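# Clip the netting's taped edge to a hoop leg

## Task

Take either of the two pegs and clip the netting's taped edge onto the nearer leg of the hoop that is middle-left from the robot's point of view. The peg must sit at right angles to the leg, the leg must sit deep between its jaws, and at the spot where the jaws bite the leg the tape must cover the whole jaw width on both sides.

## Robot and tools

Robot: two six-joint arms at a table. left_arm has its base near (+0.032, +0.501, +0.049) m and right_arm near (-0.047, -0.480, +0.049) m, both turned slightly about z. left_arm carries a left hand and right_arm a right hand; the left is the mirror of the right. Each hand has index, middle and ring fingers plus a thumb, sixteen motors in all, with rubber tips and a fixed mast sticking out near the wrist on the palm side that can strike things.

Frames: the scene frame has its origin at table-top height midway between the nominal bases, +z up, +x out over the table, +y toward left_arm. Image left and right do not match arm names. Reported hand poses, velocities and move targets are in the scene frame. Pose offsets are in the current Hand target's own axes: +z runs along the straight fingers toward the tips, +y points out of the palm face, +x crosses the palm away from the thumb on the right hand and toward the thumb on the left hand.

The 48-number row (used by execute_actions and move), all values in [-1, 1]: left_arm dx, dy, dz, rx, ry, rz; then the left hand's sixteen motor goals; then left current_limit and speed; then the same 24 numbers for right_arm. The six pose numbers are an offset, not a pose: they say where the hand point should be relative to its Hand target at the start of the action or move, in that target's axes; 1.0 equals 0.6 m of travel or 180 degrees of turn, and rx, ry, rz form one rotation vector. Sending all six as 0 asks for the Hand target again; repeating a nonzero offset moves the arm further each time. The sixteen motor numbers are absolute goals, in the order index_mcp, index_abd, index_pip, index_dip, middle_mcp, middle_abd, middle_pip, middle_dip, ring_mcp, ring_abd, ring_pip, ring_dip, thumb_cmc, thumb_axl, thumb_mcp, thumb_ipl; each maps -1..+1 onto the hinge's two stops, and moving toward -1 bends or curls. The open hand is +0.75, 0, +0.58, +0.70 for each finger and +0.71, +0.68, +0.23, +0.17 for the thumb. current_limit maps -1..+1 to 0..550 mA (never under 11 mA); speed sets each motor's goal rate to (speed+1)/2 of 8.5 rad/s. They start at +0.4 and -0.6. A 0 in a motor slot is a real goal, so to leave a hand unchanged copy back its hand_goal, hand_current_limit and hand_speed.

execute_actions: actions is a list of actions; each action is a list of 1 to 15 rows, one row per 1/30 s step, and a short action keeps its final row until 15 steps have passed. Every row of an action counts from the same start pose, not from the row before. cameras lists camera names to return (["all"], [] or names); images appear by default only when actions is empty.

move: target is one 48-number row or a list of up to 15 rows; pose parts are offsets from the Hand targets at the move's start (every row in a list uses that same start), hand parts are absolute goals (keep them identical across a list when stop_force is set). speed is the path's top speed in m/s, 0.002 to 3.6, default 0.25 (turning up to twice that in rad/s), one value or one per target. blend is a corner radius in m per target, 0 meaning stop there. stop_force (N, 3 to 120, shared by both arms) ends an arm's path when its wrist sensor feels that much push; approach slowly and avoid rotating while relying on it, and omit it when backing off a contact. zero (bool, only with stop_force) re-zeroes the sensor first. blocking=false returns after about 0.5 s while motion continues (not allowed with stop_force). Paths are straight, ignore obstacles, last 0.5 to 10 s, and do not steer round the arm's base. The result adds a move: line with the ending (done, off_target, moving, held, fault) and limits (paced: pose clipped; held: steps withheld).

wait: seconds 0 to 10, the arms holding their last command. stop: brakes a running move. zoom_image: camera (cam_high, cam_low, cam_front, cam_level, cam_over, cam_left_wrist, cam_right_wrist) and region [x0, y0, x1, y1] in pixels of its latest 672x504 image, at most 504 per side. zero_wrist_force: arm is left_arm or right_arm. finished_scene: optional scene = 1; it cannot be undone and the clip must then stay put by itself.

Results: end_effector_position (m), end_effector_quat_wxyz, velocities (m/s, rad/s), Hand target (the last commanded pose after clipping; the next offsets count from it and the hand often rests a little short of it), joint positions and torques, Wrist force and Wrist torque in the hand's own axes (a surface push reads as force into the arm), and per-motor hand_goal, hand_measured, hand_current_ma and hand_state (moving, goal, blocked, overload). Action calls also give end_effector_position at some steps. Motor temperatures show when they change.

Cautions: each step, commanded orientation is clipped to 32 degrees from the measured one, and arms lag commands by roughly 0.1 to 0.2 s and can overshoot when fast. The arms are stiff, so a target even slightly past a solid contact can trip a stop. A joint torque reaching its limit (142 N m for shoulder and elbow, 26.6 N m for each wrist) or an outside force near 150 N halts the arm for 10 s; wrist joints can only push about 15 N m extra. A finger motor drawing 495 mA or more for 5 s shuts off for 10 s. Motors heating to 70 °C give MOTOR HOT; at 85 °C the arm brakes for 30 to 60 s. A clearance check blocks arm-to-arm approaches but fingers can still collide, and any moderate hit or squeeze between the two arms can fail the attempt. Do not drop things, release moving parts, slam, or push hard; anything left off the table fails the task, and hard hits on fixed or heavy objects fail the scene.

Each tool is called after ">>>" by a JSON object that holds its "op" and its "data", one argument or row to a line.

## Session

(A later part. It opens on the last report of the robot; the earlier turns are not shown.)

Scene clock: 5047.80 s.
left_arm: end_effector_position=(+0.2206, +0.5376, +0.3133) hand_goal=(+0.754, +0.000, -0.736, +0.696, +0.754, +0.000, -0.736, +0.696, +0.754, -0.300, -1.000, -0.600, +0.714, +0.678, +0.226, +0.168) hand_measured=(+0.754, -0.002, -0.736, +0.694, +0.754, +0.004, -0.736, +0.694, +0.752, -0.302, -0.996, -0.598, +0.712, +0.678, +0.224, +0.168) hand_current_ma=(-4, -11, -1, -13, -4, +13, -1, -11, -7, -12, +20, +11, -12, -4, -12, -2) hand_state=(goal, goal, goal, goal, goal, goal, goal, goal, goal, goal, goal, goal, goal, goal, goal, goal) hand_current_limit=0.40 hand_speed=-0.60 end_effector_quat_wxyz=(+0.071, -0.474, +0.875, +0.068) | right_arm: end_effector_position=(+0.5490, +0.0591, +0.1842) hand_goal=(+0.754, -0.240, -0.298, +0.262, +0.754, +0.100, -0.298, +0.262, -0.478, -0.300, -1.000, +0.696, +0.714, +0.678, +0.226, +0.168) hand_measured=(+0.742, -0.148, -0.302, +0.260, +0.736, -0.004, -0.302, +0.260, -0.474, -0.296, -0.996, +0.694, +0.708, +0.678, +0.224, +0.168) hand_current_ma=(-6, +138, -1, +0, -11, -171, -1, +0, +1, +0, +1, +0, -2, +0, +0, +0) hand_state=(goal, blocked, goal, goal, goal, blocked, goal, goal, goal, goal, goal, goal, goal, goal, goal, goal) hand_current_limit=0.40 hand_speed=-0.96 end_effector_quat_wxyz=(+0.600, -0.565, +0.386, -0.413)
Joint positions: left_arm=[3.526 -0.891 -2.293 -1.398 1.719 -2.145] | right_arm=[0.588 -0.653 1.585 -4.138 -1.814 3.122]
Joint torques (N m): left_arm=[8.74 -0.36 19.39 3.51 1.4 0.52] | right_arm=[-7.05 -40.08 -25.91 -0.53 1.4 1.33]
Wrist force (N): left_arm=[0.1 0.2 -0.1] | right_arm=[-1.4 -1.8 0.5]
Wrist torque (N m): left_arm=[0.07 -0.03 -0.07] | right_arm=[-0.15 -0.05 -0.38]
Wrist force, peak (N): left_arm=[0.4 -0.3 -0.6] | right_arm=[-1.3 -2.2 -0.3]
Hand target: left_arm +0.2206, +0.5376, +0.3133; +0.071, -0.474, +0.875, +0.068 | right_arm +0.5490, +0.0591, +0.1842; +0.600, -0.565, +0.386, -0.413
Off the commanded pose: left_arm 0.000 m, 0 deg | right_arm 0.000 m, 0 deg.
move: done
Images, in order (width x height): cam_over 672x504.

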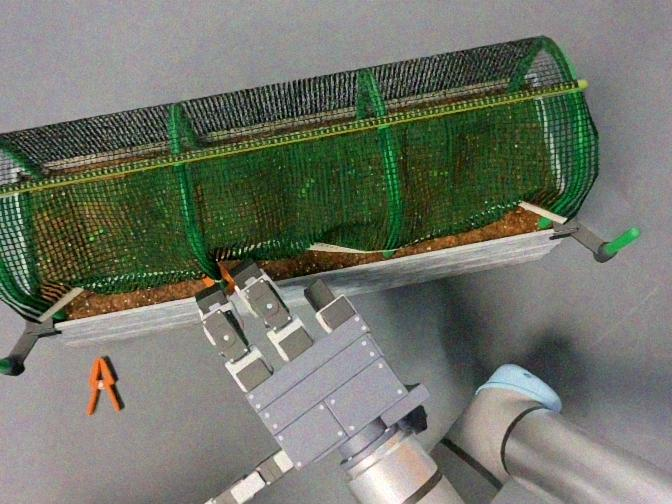

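>>> {"op": "move", "data": {
  "target": [
    [0,0,0,0,0,0,0.754,0,-0.737,0.696,0.754,0,-0.737,0.696,0.754,-0.3,-1,-0.6,0.714,0.678,0.226,0.168,0.4,-0.6,0,0,0,0,0,0,0.754,-0.36,-0.299,0.261,0.754,0.24,-0.299,0.261,-0.479,-0.3,-1,0.696,0.714,0.678,0.226,0.168,0.6,-0.96],
    [0,0,0,0,0,0,0.754,0,-0.737,0.696,0.754,0,-0.737,0.696,0.754,-0.3,-1,-0.6,0.714,0.678,0.226,0.168,0.4,-0.6,0,0,0,0,0,0,0.754,-0.46,-0.299,0.261,0.754,0.34,-0.299,0.261,-0.479,-0.3,-1,0.696,0.714,0.678,0.226,0.168,0.78,-0.96]
  ],
  "speed": 0.05,
  "cameras": ["cam_over"]
}}

>>> {"op": "zoom_image", "data": {
  "camera": "cam_over",
  "region": [190, 240, 260, 310]
}}

>>> {"op": "move", "data": {
  "target": [0,0,0,0,0,0,0.754,0,-0.737,0.696,0.754,0,-0.737,0.696,0.754,-0.3,-1,-0.6,0.714,0.678,0.226,0.168,0.4,-0.6,-0.0004,0.0006,0.0085,0,0,0,0.754,-0.46,-0.299,0.261,0.754,0.34,-0.299,0.261,-0.479,-0.3,-1,0.696,0.714,0.678,0.226,0.168,0.78,-0.96],
  "speed": 0.01,
  "stop_force": 6,
  "cameras": ["cam_over", "cam_right_wrist"]
}}

>>> {"op": "zoom_image", "data": {
  "camera": "cam_over",
  "region": [190, 240, 260, 310]
}}

>>> {"op": "zoom_image", "data": {
  "camera": "cam_right_wrist",
  "region": [340, 20, 460, 140]
}}

Scene clock: 5066.10 s.
left_arm: end_effector_position=(+0.2206, +0.5376, +0.3133) hand_goal=(+0.754, +0.000, -0.736, +0.696, +0.754, +0.000, -0.736, +0.696, +0.754, -0.300, -1.000, -0.600, +0.714, +0.678, +0.226, +0.168) hand_measured=(+0.754, -0.002, -0.736, +0.694, +0.754, +0.004, -0.736, +0.694, +0.752, -0.302, -0.996, -0.598, +0.712, +0.678, +0.224, +0.168) hand_current_ma=(-4, -11, -1, -13, -4, +13, -1, -11, -7, -12, +20, +11, -12, -4, -12, -2) hand_state=(goal, goal, goal, goal, goal, goal, goal, goal, goal, goal, goal, goal, goal, goal, goal, goal) hand_current_limit=0.40 hand_speed=-0.60 end_effector_quat_wxyz=(+0.071, -0.474, +0.875, +0.068) | right_arm: end_effector_position=(+0.5490, +0.0591, +0.1842) hand_goal=(+0.754, -0.460, -0.298, +0.262, +0.754, +0.340, -0.298, +0.262, -0.478, -0.300, -1.000, +0.696, +0.714, +0.678, +0.226, +0.168) hand_measured=(+0.746, -0.186, -0.312, +0.260, +0.736, +0.026, -0.310, +0.256, -0.474, -0.296, -0.996, +0.694, +0.708, +0.678, +0.224, +0.168) hand_current_ma=(-2, +490, -7, +0, -11, -489, -5, -1, +1, +0, +1, +0, -2, +0, +0, +0) hand_state=(goal, blocked, goal, goal, goal, blocked, goal, goal, goal, goal, goal, goal, goal, goal, goal, goal) hand_current_limit=0.78 hand_speed=-0.96 end_effector_quat_wxyz=(+0.600, -0.565, +0.386, -0.413)
Joint positions: left_arm=[3.526 -0.891 -2.293 -1.398 1.719 -2.145] | right_arm=[0.588 -0.653 1.585 -4.138 -1.814 3.122]
Joint torques (N m): left_arm=[8.72 -0.55 19.18 3.66 1.34 0.54] | right_arm=[-5.78 -40.13 -23.03 -0.76 0.5 1.1]
Wrist force (N): left_arm=[0.2 -0.2 -0.2] | right_arm=[-1.2 -1.6 0.6]
Wrist torque (N m): left_arm=[0.04 -0.04 -0.05] | right_arm=[-0.11 -0.06 -0.37]
Wrist force, peak (N): left_arm=[0.7 -0.3 0.0] | right_arm=[-1.5 -1.8 0.7]
Hand target: left_arm +0.2206, +0.5376, +0.3133; +0.071, -0.474, +0.875, +0.068 | right_arm +0.5490, +0.0591, +0.1842; +0.600, -0.565, +0.386, -0.413
Off the commanded pose: left_arm 0.000 m, 0 deg | right_arm 0.000 m, 0 deg.
move: done
Images, in order (width x height): cam_over 672x504.

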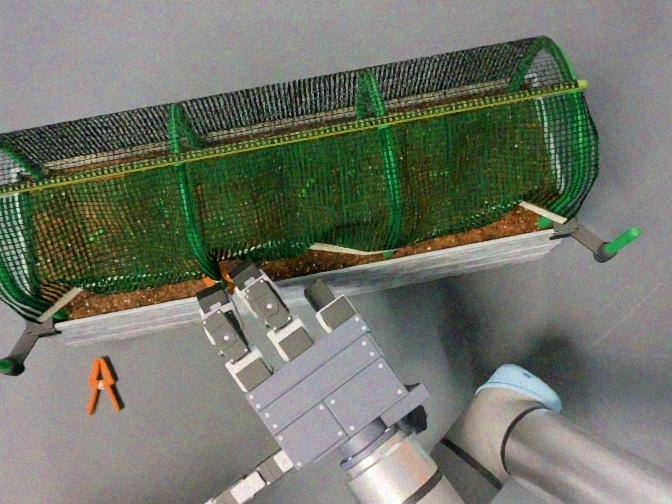

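Scaled by 7.200 from the camera's 672x504 image, which has a finer 960x720 frame.

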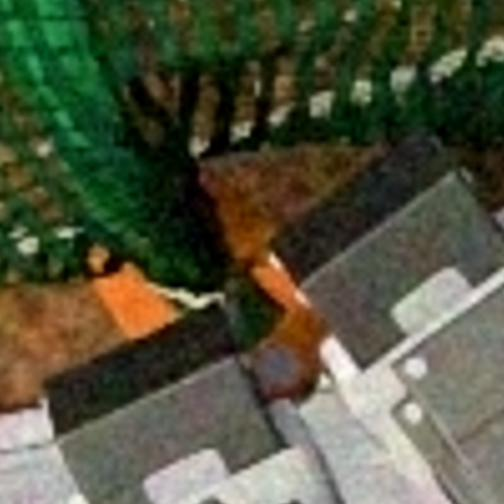

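Scene clock: 5067.63 s.
left_arm: end_effector_position=(+0.2206, +0.5376, +0.3133) hand_goal=(+0.754, +0.000, -0.736, +0.696, +0.754, +0.000, -0.736, +0.696, +0.754, -0.300, -1.000, -0.600, +0.714, +0.678, +0.226, +0.168) hand_measured=(+0.754, -0.002, -0.736, +0.694, +0.754, +0.004, -0.736, +0.694, +0.752, -0.302, -0.996, -0.598, +0.712, +0.678, +0.224, +0.168) hand_current_ma=(-4, -11, -1, -13, -4, +13, -1, -11, -7, -12, +20, +11, -12, -4, -12, -2) hand_state=(goal, goal, goal, goal, goal, goal, goal, goal, goal, goal, goal, goal, goal, goal, goal, goal) hand_current_limit=0.40 hand_speed=-0.60 end_effector_quat_wxyz=(+0.071, -0.474, +0.875, +0.068) | right_arm: end_effector_position=(+0.5536, +0.0612, +0.1841) hand_goal=(+0.754, -0.460, -0.298, +0.262, +0.754, +0.340, -0.298, +0.262, -0.478, -0.300, -1.000, +0.696, +0.714, +0.678, +0.226, +0.168) hand_measured=(+0.746, -0.234, -0.336, +0.248, +0.728, +0.028, -0.338, +0.244, -0.474, -0.296, -0.996, +0.694, +0.708, +0.678, +0.224, +0.168) hand_current_ma=(-2, +489, -39, -7, -21, -489, -40, -10, +1, +0, +1, +0, -2, +0, +0, +0) hand_state=(goal, blocked, blocked, goal, blocked, blocked, blocked, goal, goal, goal, goal, goal, goal, goal, goal, goal) hand_current_limit=0.78 hand_speed=-0.96 end_effector_quat_wxyz=(+0.600, -0.565, +0.386, -0.413)
Joint positions: left_arm=[3.526 -0.891 -2.293 -1.398 1.719 -2.145] | right_arm=[0.586 -0.647 1.569 -4.129 -1.812 3.122]
Joint torques (N m): left_arm=[8.52 -0.2 19.49 3.6 1.37 0.58] | right_arm=[-9.06 -39.22 -26.1 0.18 1.96 1.38]
Wrist force (N): left_arm=[0.4 -0.3 -0.2] | right_arm=[-1.2 -3.0 -3.3]
Wrist torque (N m): left_arm=[0.03 -0.07 -0.04] | right_arm=[-0.02 -0.04 -0.39]
Wrist force, peak (N): left_arm=[0.3 -0.2 -0.5] | right_arm=[-1.4 -3.1 -3.4]
Hand target: left_arm +0.2206, +0.5376, +0.3133; +0.071, -0.474, +0.875, +0.068 | right_arm +0.5536, +0.0612, +0.1841; +0.600, -0.565, +0.386, -0.413
Off the commanded pose: left_arm 0.000 m, 0 deg | right_arm 0.000 m, 0 deg.
move: done
camera_calibration:
cam_right_wrist: T_world_to_cam=[[-0.21238, 0.748906, -0.627721, 0.221532], [-0.876191, 0.138468, 0.461645, 0.34235], [0.432648, 0.648048, 0.626777, -0.265669], [0, 0, 0, 1]] pos_world=[0.461954, -0.0411449, 0.147531]
Images, in order (width x height): cam_over 672x504, cam_right_wrist 672x504.

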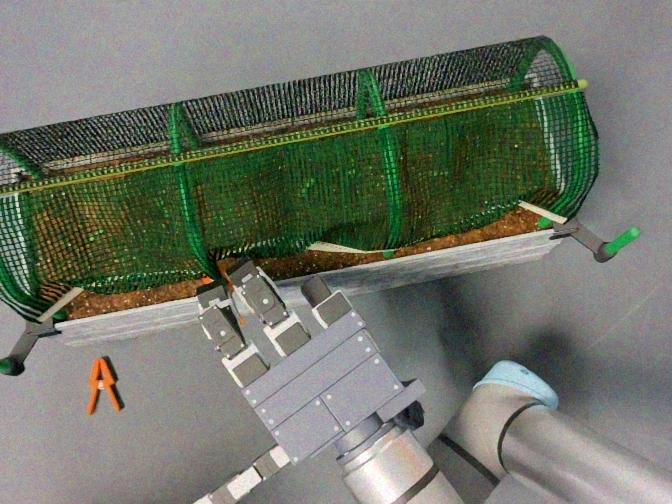

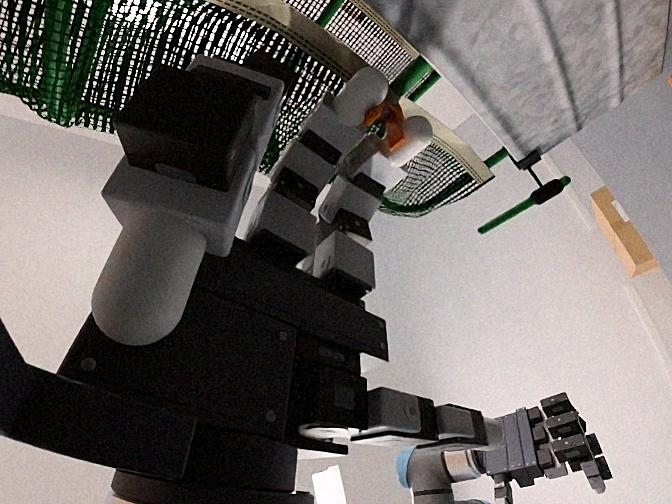

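Scaled by 7.200 from the camera's 672x504 image, which has a finer 960x720 frame.

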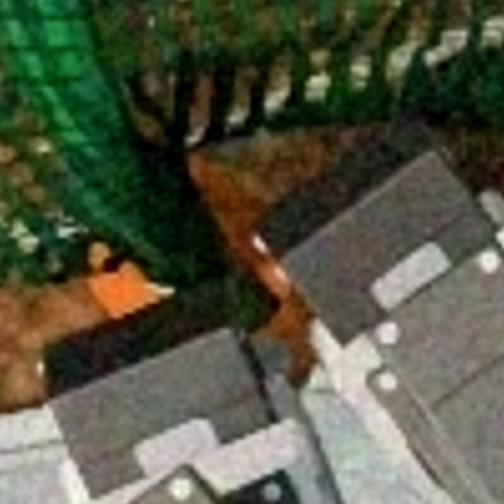

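Scaled by 4.200 from the camera's 672x504 image, which has a finer 960x720 frame.

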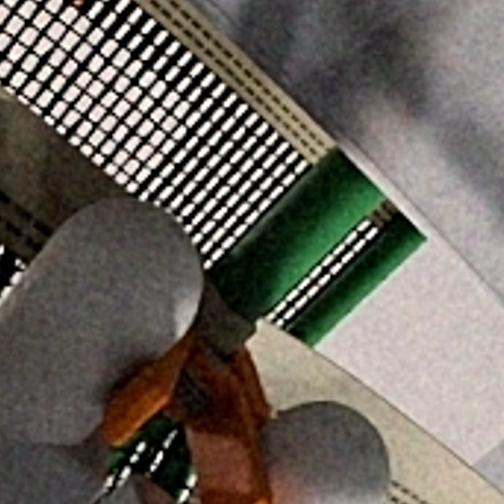

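>>> {"op": "move", "data": {
  "target": [
    [0,0,0,0,0,0,0.754,0,-0.737,0.696,0.754,0,-0.737,0.696,0.754,-0.3,-1,-0.6,0.714,0.678,0.226,0.168,0.4,-0.6,0,0,0,0,0,0,0.754,-0.39,-0.299,0.261,0.754,0.21,-0.299,0.261,-0.479,-0.3,-1,0.696,0.714,0.678,0.226,0.168,0.78,-0.96],
    [0,0,0,0,0,0,0.754,0,-0.737,0.696,0.754,0,-0.737,0.696,0.754,-0.3,-1,-0.6,0.714,0.678,0.226,0.168,0.4,-0.6,0,0,0,0,0,0,0.754,-0.30,-0.299,0.261,0.754,0.12,-0.299,0.261,-0.479,-0.3,-1,0.696,0.714,0.678,0.226,0.168,0.78,-0.96],
    [0,0,0,0,0,0,0.754,0,-0.737,0.696,0.754,0,-0.737,0.696,0.754,-0.3,-1,-0.6,0.714,0.678,0.226,0.168,0.4,-0.6,0,0,0,0,0,0,0.754,-0.20,-0.299,0.261,0.754,0.03,-0.299,0.261,-0.479,-0.3,-1,0.696,0.714,0.678,0.226,0.168,0.78,-0.96],
    [0,0,0,0,0,0,0.754,0,-0.737,0.696,0.754,0,-0.737,0.696,0.754,-0.3,-1,-0.6,0.714,0.678,0.226,0.168,0.4,-0.6,0,0,0,0,0,0,0.754,-0.10,-0.299,0.261,0.754,-0.07,-0.299,0.261,-0.479,-0.3,-1,0.696,0.714,0.678,0.226,0.168,0.78,-0.96]
  ],
  "speed": 0.05,
  "cameras": ["cam_over", "cam_right_wrist"]
}}

>>> {"op": "zoom_image", "data": {
  "camera": "cam_over",
  "region": [190, 240, 260, 310]
}}

>>> {"op": "zoom_image", "data": {
  "camera": "cam_right_wrist",
  "region": [340, 20, 460, 140]
}}

Scene clock: 5094.10 s.
left_arm: end_effector_position=(+0.2206, +0.5376, +0.3133) hand_goal=(+0.754, +0.000, -0.736, +0.696, +0.754, +0.000, -0.736, +0.696, +0.754, -0.300, -1.000, -0.600, +0.714, +0.678, +0.226, +0.168) hand_measured=(+0.754, -0.002, -0.736, +0.694, +0.754, +0.004, -0.736, +0.694, +0.752, -0.302, -0.996, -0.598, +0.712, +0.678, +0.224, +0.168) hand_current_ma=(-4, -11, -1, -13, -4, +13, -1, -11, -7, -12, +20, +11, -12, -4, -12, -2) hand_state=(goal, goal, goal, goal, goal, goal, goal, goal, goal, goal, goal, goal, goal, goal, goal, goal) hand_current_limit=0.40 hand_speed=-0.60 end_effector_quat_wxyz=(+0.071, -0.474, +0.875, +0.068) | right_arm: end_effector_position=(+0.5536, +0.0612, +0.1841) hand_goal=(+0.754, -0.100, -0.298, +0.262, +0.754, -0.070, -0.298, +0.262, -0.478, -0.300, -1.000, +0.696, +0.714, +0.678, +0.226, +0.168) hand_measured=(+0.734, -0.102, -0.304, +0.260, +0.732, -0.064, -0.306, +0.260, -0.474, -0.296, -0.996, +0.694, +0.708, +0.678, +0.224, +0.168) hand_current_ma=(-13, +0, -1, +0, -15, +2, -2, +0, +1, +0, +1, +0, -2, +0, +0, +0) hand_state=(goal, goal, goal, goal, blocked, goal, goal, goal, goal, goal, goal, goal, goal, goal, goal, goal) hand_current_limit=0.78 hand_speed=-0.96 end_effector_quat_wxyz=(+0.600, -0.565, +0.386, -0.413)
Joint positions: left_arm=[3.526 -0.891 -2.293 -1.398 1.719 -2.145] | right_arm=[0.586 -0.647 1.569 -4.129 -1.812 3.122]
Joint torques (N m): left_arm=[8.94 -0.52 19.79 3.65 1.31 0.49] | right_arm=[-8.64 -39.39 -26.32 -0.82 1.69 1.34]
Wrist force (N): left_arm=[0.2 -0.6 -0.1] | right_arm=[-1.4 -1.9 -0.5]
Wrist torque (N m): left_arm=[0.00 -0.04 -0.04] | right_arm=[-0.08 -0.03 -0.38]
Wrist force, peak (N): left_arm=[0.7 -0.2 -0.3] | right_arm=[-1.1 -3.1 -4.6]
Hand target: left_arm +0.2206, +0.5376, +0.3133; +0.071, -0.474, +0.875, +0.068 | right_arm +0.5536, +0.0612, +0.1841; +0.600, -0.565, +0.386, -0.413
Off the commanded pose: left_arm 0.000 m, 0 deg | right_arm 0.000 m, 0 deg.
move: done
camera_calibration:
cam_right_wrist: T_world_to_cam=[[-0.21238, 0.748906, -0.627721, 0.221532], [-0.876191, 0.138468, 0.461645, 0.34235], [0.432648, 0.648048, 0.626777, -0.265669], [0, 0, 0, 1]] pos_world=[0.461954, -0.0411449, 0.147531]
Images, in order (width x height): cam_over 672x504, cam_right_wrist 672x504.

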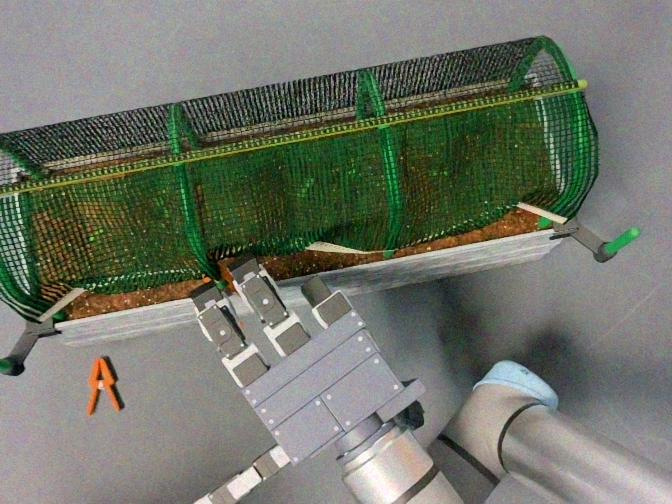

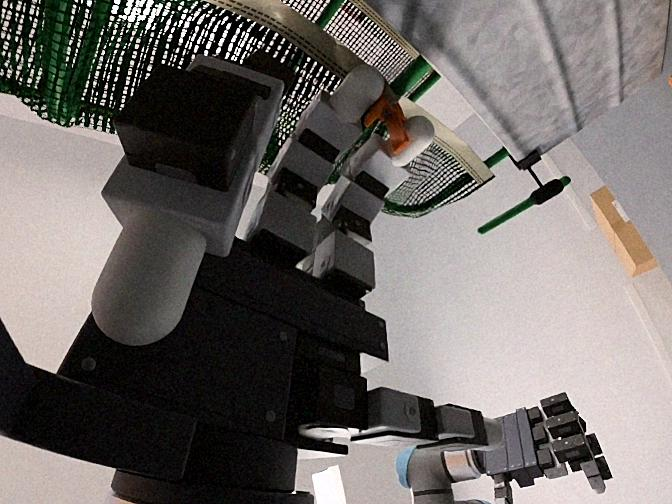

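Scaled by 7.200 from the camera's 672x504 image, which has a finer 960x720 frame.

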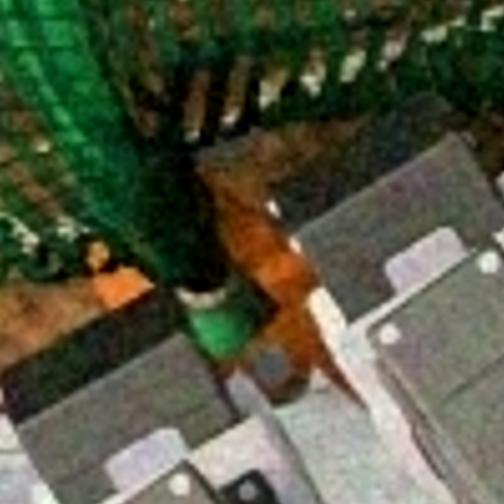

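Scaled by 4.200 from the camera's 672x504 image, which has a finer 960x720 frame.

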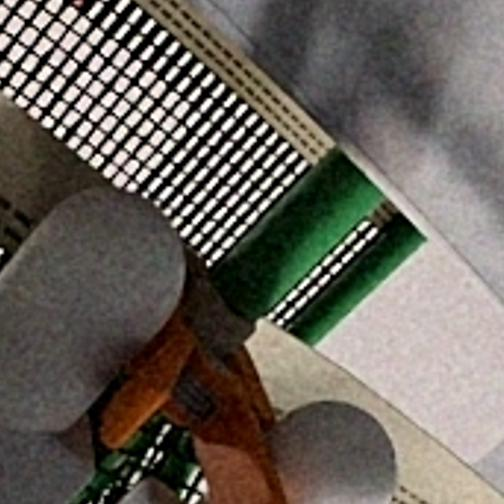

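>>> {"op": "move", "data": {
  "target": [
    [0,0,0,0,0,0,0.754,0,-0.737,0.696,0.754,0,-0.737,0.696,0.754,-0.3,-1,-0.6,0.714,0.678,0.226,0.168,0.4,-0.6,0,0,0,0,0,0,0.754,0,-0.299,0.261,0.754,-0.18,-0.299,0.261,-0.479,-0.3,-1,0.696,0.714,0.678,0.226,0.168,0.6,-0.96],
    [0,0,0,0,0,0,0.754,0,-0.737,0.696,0.754,0,-0.737,0.696,0.754,-0.3,-1,-0.6,0.714,0.678,0.226,0.168,0.4,-0.6,0,0,0,0,0,0,0.754,0.30,-0.299,0.261,0.754,-0.45,-0.299,0.261,-0.479,-0.3,-1,0.696,0.714,0.678,0.226,0.168,0.4,-0.9]
  ],
  "speed": 0.05
}}

>>> {"op": "move", "data": {
  "target": [
    [0,0,0,0,0,0,0.754,0,-0.737,0.696,0.754,0,-0.737,0.696,0.754,-0.3,-1,-0.6,0.714,0.678,0.226,0.168,0.4,-0.6,0,0,-0.107,0,0,0,0.754,0.30,-0.299,0.261,0.754,-0.45,-0.299,0.261,-0.479,-0.3,-1,0.696,0.714,0.678,0.226,0.168,0.4,-0.9],
    [0,0,0,0,0,0,0.754,0,-0.737,0.696,0.754,0,-0.737,0.696,0.754,-0.3,-1,-0.6,0.714,0.678,0.226,0.168,0.4,-0.6,0.23,-0.02,-0.237,0,0,0,0.754,0.30,-0.299,0.261,0.754,-0.45,-0.299,0.261,-0.479,-0.3,-1,0.696,0.714,0.678,0.226,0.168,0.4,-0.9]
  ],
  "speed": [0.05,0.15],
  "blend": [0.01,0],
  "cameras": ["cam_level","cam_front","cam_over","cam_right_wrist"]
}}

>>> {"op": "zoom_image", "data": {
  "camera": "cam_over",
  "region": [195, 260, 245, 310]
}}

>>> {"op": "zoom_image", "data": {
  "camera": "cam_level",
  "region": [240, 262, 300, 307]
}}

>>> {"op": "zoom_image", "data": {
  "camera": "cam_front",
  "region": [280, 270, 320, 310]
}}

>>> {"op": "zoom_image", "data": {
  "camera": "cam_right_wrist",
  "region": [440, 110, 490, 160]
}}

Scene clock: 5114.97 s.
left_arm: end_effector_position=(+0.2206, +0.5376, +0.3133) hand_goal=(+0.754, +0.000, -0.736, +0.696, +0.754, +0.000, -0.736, +0.696, +0.754, -0.300, -1.000, -0.600, +0.714, +0.678, +0.226, +0.168) hand_measured=(+0.754, -0.002, -0.736, +0.694, +0.754, +0.004, -0.736, +0.694, +0.752, -0.302, -0.996, -0.598, +0.712, +0.678, +0.224, +0.168) hand_current_ma=(-4, -11, -1, -13, -4, +13, -1, -11, -7, -12, +20, +11, -12, -4, -12, -2) hand_state=(goal, goal, goal, goal, goal, goal, goal, goal, goal, goal, goal, goal, goal, goal, goal, goal) hand_current_limit=0.40 hand_speed=-0.60 end_effector_quat_wxyz=(+0.071, -0.474, +0.875, +0.068) | right_arm: end_effector_position=(+0.5536, +0.0612, +0.1841) hand_goal=(+0.754, +0.300, -0.298, +0.262, +0.754, -0.450, -0.298, +0.262, -0.478, -0.300, -1.000, +0.696, +0.714, +0.678, +0.226, +0.168) hand_measured=(+0.736, +0.298, -0.304, +0.260, +0.734, -0.446, -0.306, +0.260, -0.474, -0.296, -0.996, +0.694, +0.708, +0.678, +0.224, +0.168) hand_current_ma=(-13, +0, -1, +0, -13, +1, -2, +0, +1, +0, +1, +0, -2, +0, +0, +0) hand_state=(goal, goal, goal, goal, goal, goal, goal, goal, goal, goal, goal, goal, goal, goal, goal, goal) hand_current_limit=0.40 hand_speed=-0.90 end_effector_quat_wxyz=(+0.600, -0.565, +0.386, -0.413)
Joint positions: left_arm=[3.526 -0.891 -2.293 -1.398 1.719 -2.145] | right_arm=[0.586 -0.647 1.569 -4.129 -1.812 3.122]
Joint torques (N m): left_arm=[9.04 -0.54 19.26 3.74 1.33 0.52] | right_arm=[2.03 -46.88 -20.03 -2.54 0.64 1.3]
Wrist force (N): left_arm=[0.1 0.2 -0.1] | right_arm=[-1.2 -1.7 -0.7]
Wrist torque (N m): left_arm=[0.09 -0.02 -0.08] | right_arm=[-0.08 -0.04 -0.36]
Wrist force, peak (N): left_arm=[0.1 -0.4 -0.7] | right_arm=[-1.5 -2.1 -0.5]
Hand target: left_arm +0.2206, +0.5376, +0.3133; +0.071, -0.474, +0.875, +0.068 | right_arm +0.5536, +0.0612, +0.1841; +0.600, -0.565, +0.386, -0.413
Off the commanded pose: left_arm 0.000 m, 0 deg | right_arm 0.000 m, 0 deg.
move: done

Scene clock: 5118.07 s.
left_arm: end_effector_position=(+0.2206, +0.5376, +0.3133) hand_goal=(+0.754, +0.000, -0.736, +0.696, +0.754, +0.000, -0.736, +0.696, +0.754, -0.300, -1.000, -0.600, +0.714, +0.678, +0.226, +0.168) hand_measured=(+0.754, -0.002, -0.736, +0.694, +0.754, +0.004, -0.736, +0.694, +0.752, -0.302, -0.996, -0.598, +0.712, +0.678, +0.224, +0.168) hand_current_ma=(-4, -11, -1, -13, -4, +13, -1, -11, -7, -12, +20, +11, -12, -4, -12, -2) hand_state=(goal, goal, goal, goal, goal, goal, goal, goal, goal, goal, goal, goal, goal, goal, goal, goal) hand_current_limit=0.40 hand_speed=-0.60 end_effector_quat_wxyz=(+0.071, -0.474, +0.875, +0.068) | right_arm: end_effector_position=(+0.4703, -0.1188, +0.1877) hand_goal=(+0.754, +0.300, -0.298, +0.262, +0.754, -0.450, -0.298, +0.262, -0.478, -0.300, -1.000, +0.696, +0.714, +0.678, +0.226, +0.168) hand_measured=(+0.736, +0.298, -0.304, +0.260, +0.736, -0.446, -0.304, +0.260, -0.474, -0.296, -0.996, +0.694, +0.708, +0.678, +0.224, +0.168) hand_current_ma=(-12, +0, -1, +0, -12, +0, -1, +0, +1, +0, +1, +0, -2, +0, +0, +0) hand_state=(goal, goal, goal, goal, goal, goal, goal, goal, goal, goal, goal, goal, goal, goal, goal, goal) hand_current_limit=0.40 hand_speed=-0.90 end_effector_quat_wxyz=(+0.600, -0.565, +0.386, -0.413) end_effector_velocity=(+0.000, -0.001, +0.000) end_effector_angular_velocity=(-0.001, +0.000, +0.002)
Joint positions: left_arm=[3.526 -0.891 -2.293 -1.398 1.719 -2.145] | right_arm=[0.33 -0.867 2.159 -4.496 -1.557 3.139]
Joint velocities: left_arm=[within noise] | right_arm=[-0.003 -0.001 0.003 -0.002 0.005 -0.001]
Joint torques (N m): left_arm=[9.24 -0.86 19.34 3.73 1.29 0.48] | right_arm=[-7.11 -45.71 4.41 -3.05 2.16 1.46]
Wrist force (N): left_arm=[0.4 0.1 -0.3] | right_arm=[-0.6 -2.1 0.4]
Wrist torque (N m): left_arm=[0.09 -0.08 -0.05] | right_arm=[-0.15 -0.07 -0.33]
Wrist force, peak (N): left_arm=[0.7 -0.2 -0.3] | right_arm=[-1.7 -1.9 -0.2]
Hand target: left_arm +0.2206, +0.5376, +0.3133; +0.071, -0.474, +0.875, +0.068 | right_arm +0.4702, -0.1189, +0.1877; +0.600, -0.565, +0.386, -0.413
Off the commanded pose: left_arm 0.000 m, 0 deg | right_arm 0.000 m, 0 deg.
move: done
camera_calibration:
cam_right_wrist: T_world_to_cam=[[-0.2123, 0.748917, -0.627735, 0.340781], [-0.876143, 0.13862, 0.461691, 0.292533], [0.432785, 0.648003, 0.626729, -0.115313], [0, 0, 0, 1]] pos_world=[0.378554, -0.221045, 0.151131]
Images, in order (width x height): cam_front 672x504, cam_level 672x504, cam_over 672x504, cam_right_wrist 672x504.

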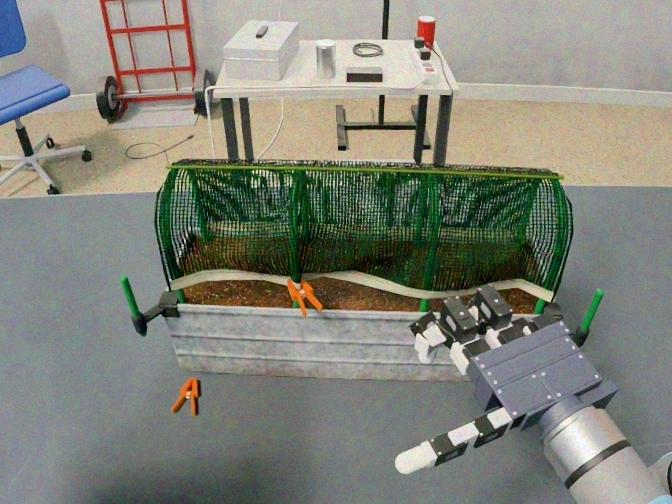

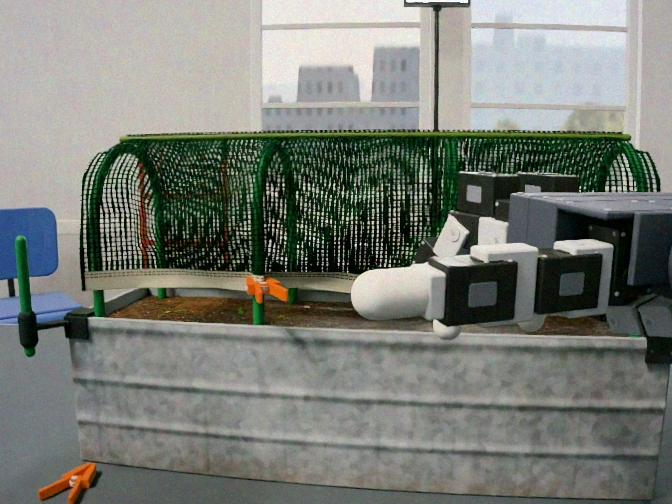

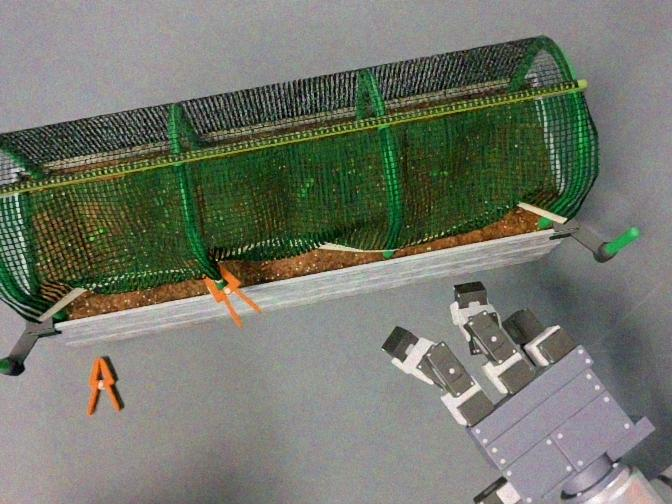

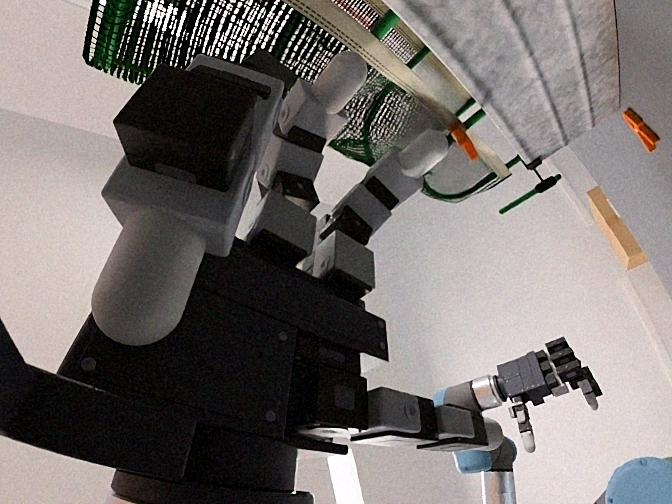

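Scaled by 10.080 from the camera's 672x504 image, which has a finer 960x720 frame.

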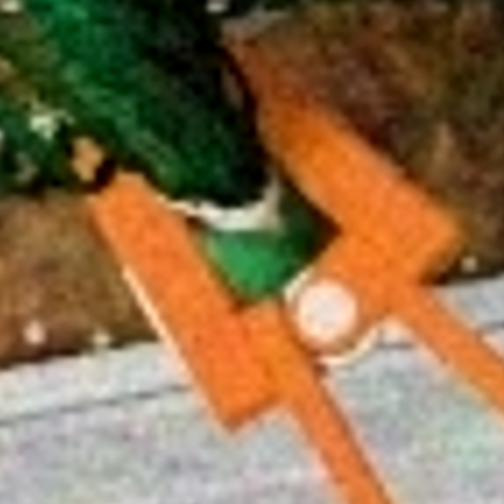

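Scaled by 8.400 from the camera's 672x504 image, which has a finer 960x720 frame.

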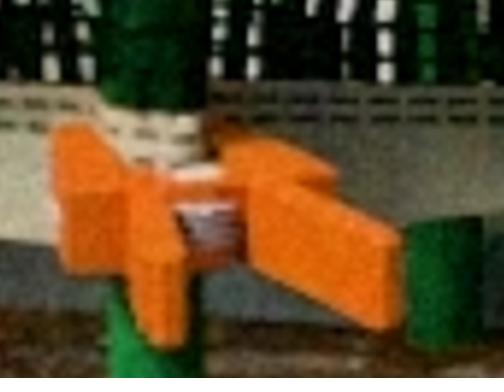

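Scaled by 12.600 from the camera's 672x504 image, which has a finer 960x720 frame.

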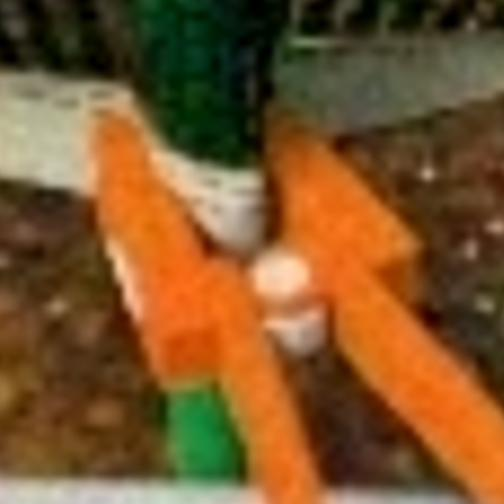

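Scaled by 10.080 from the camera's 672x504 image, which has a finer 960x720 frame.

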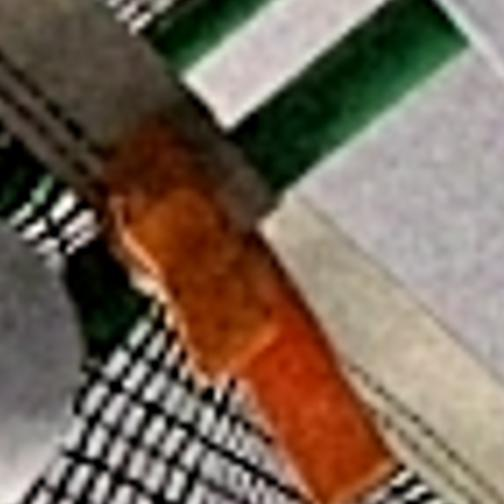

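>>> {"op": "finished_scene", "data": {

}}

The scene is finished: the task was done.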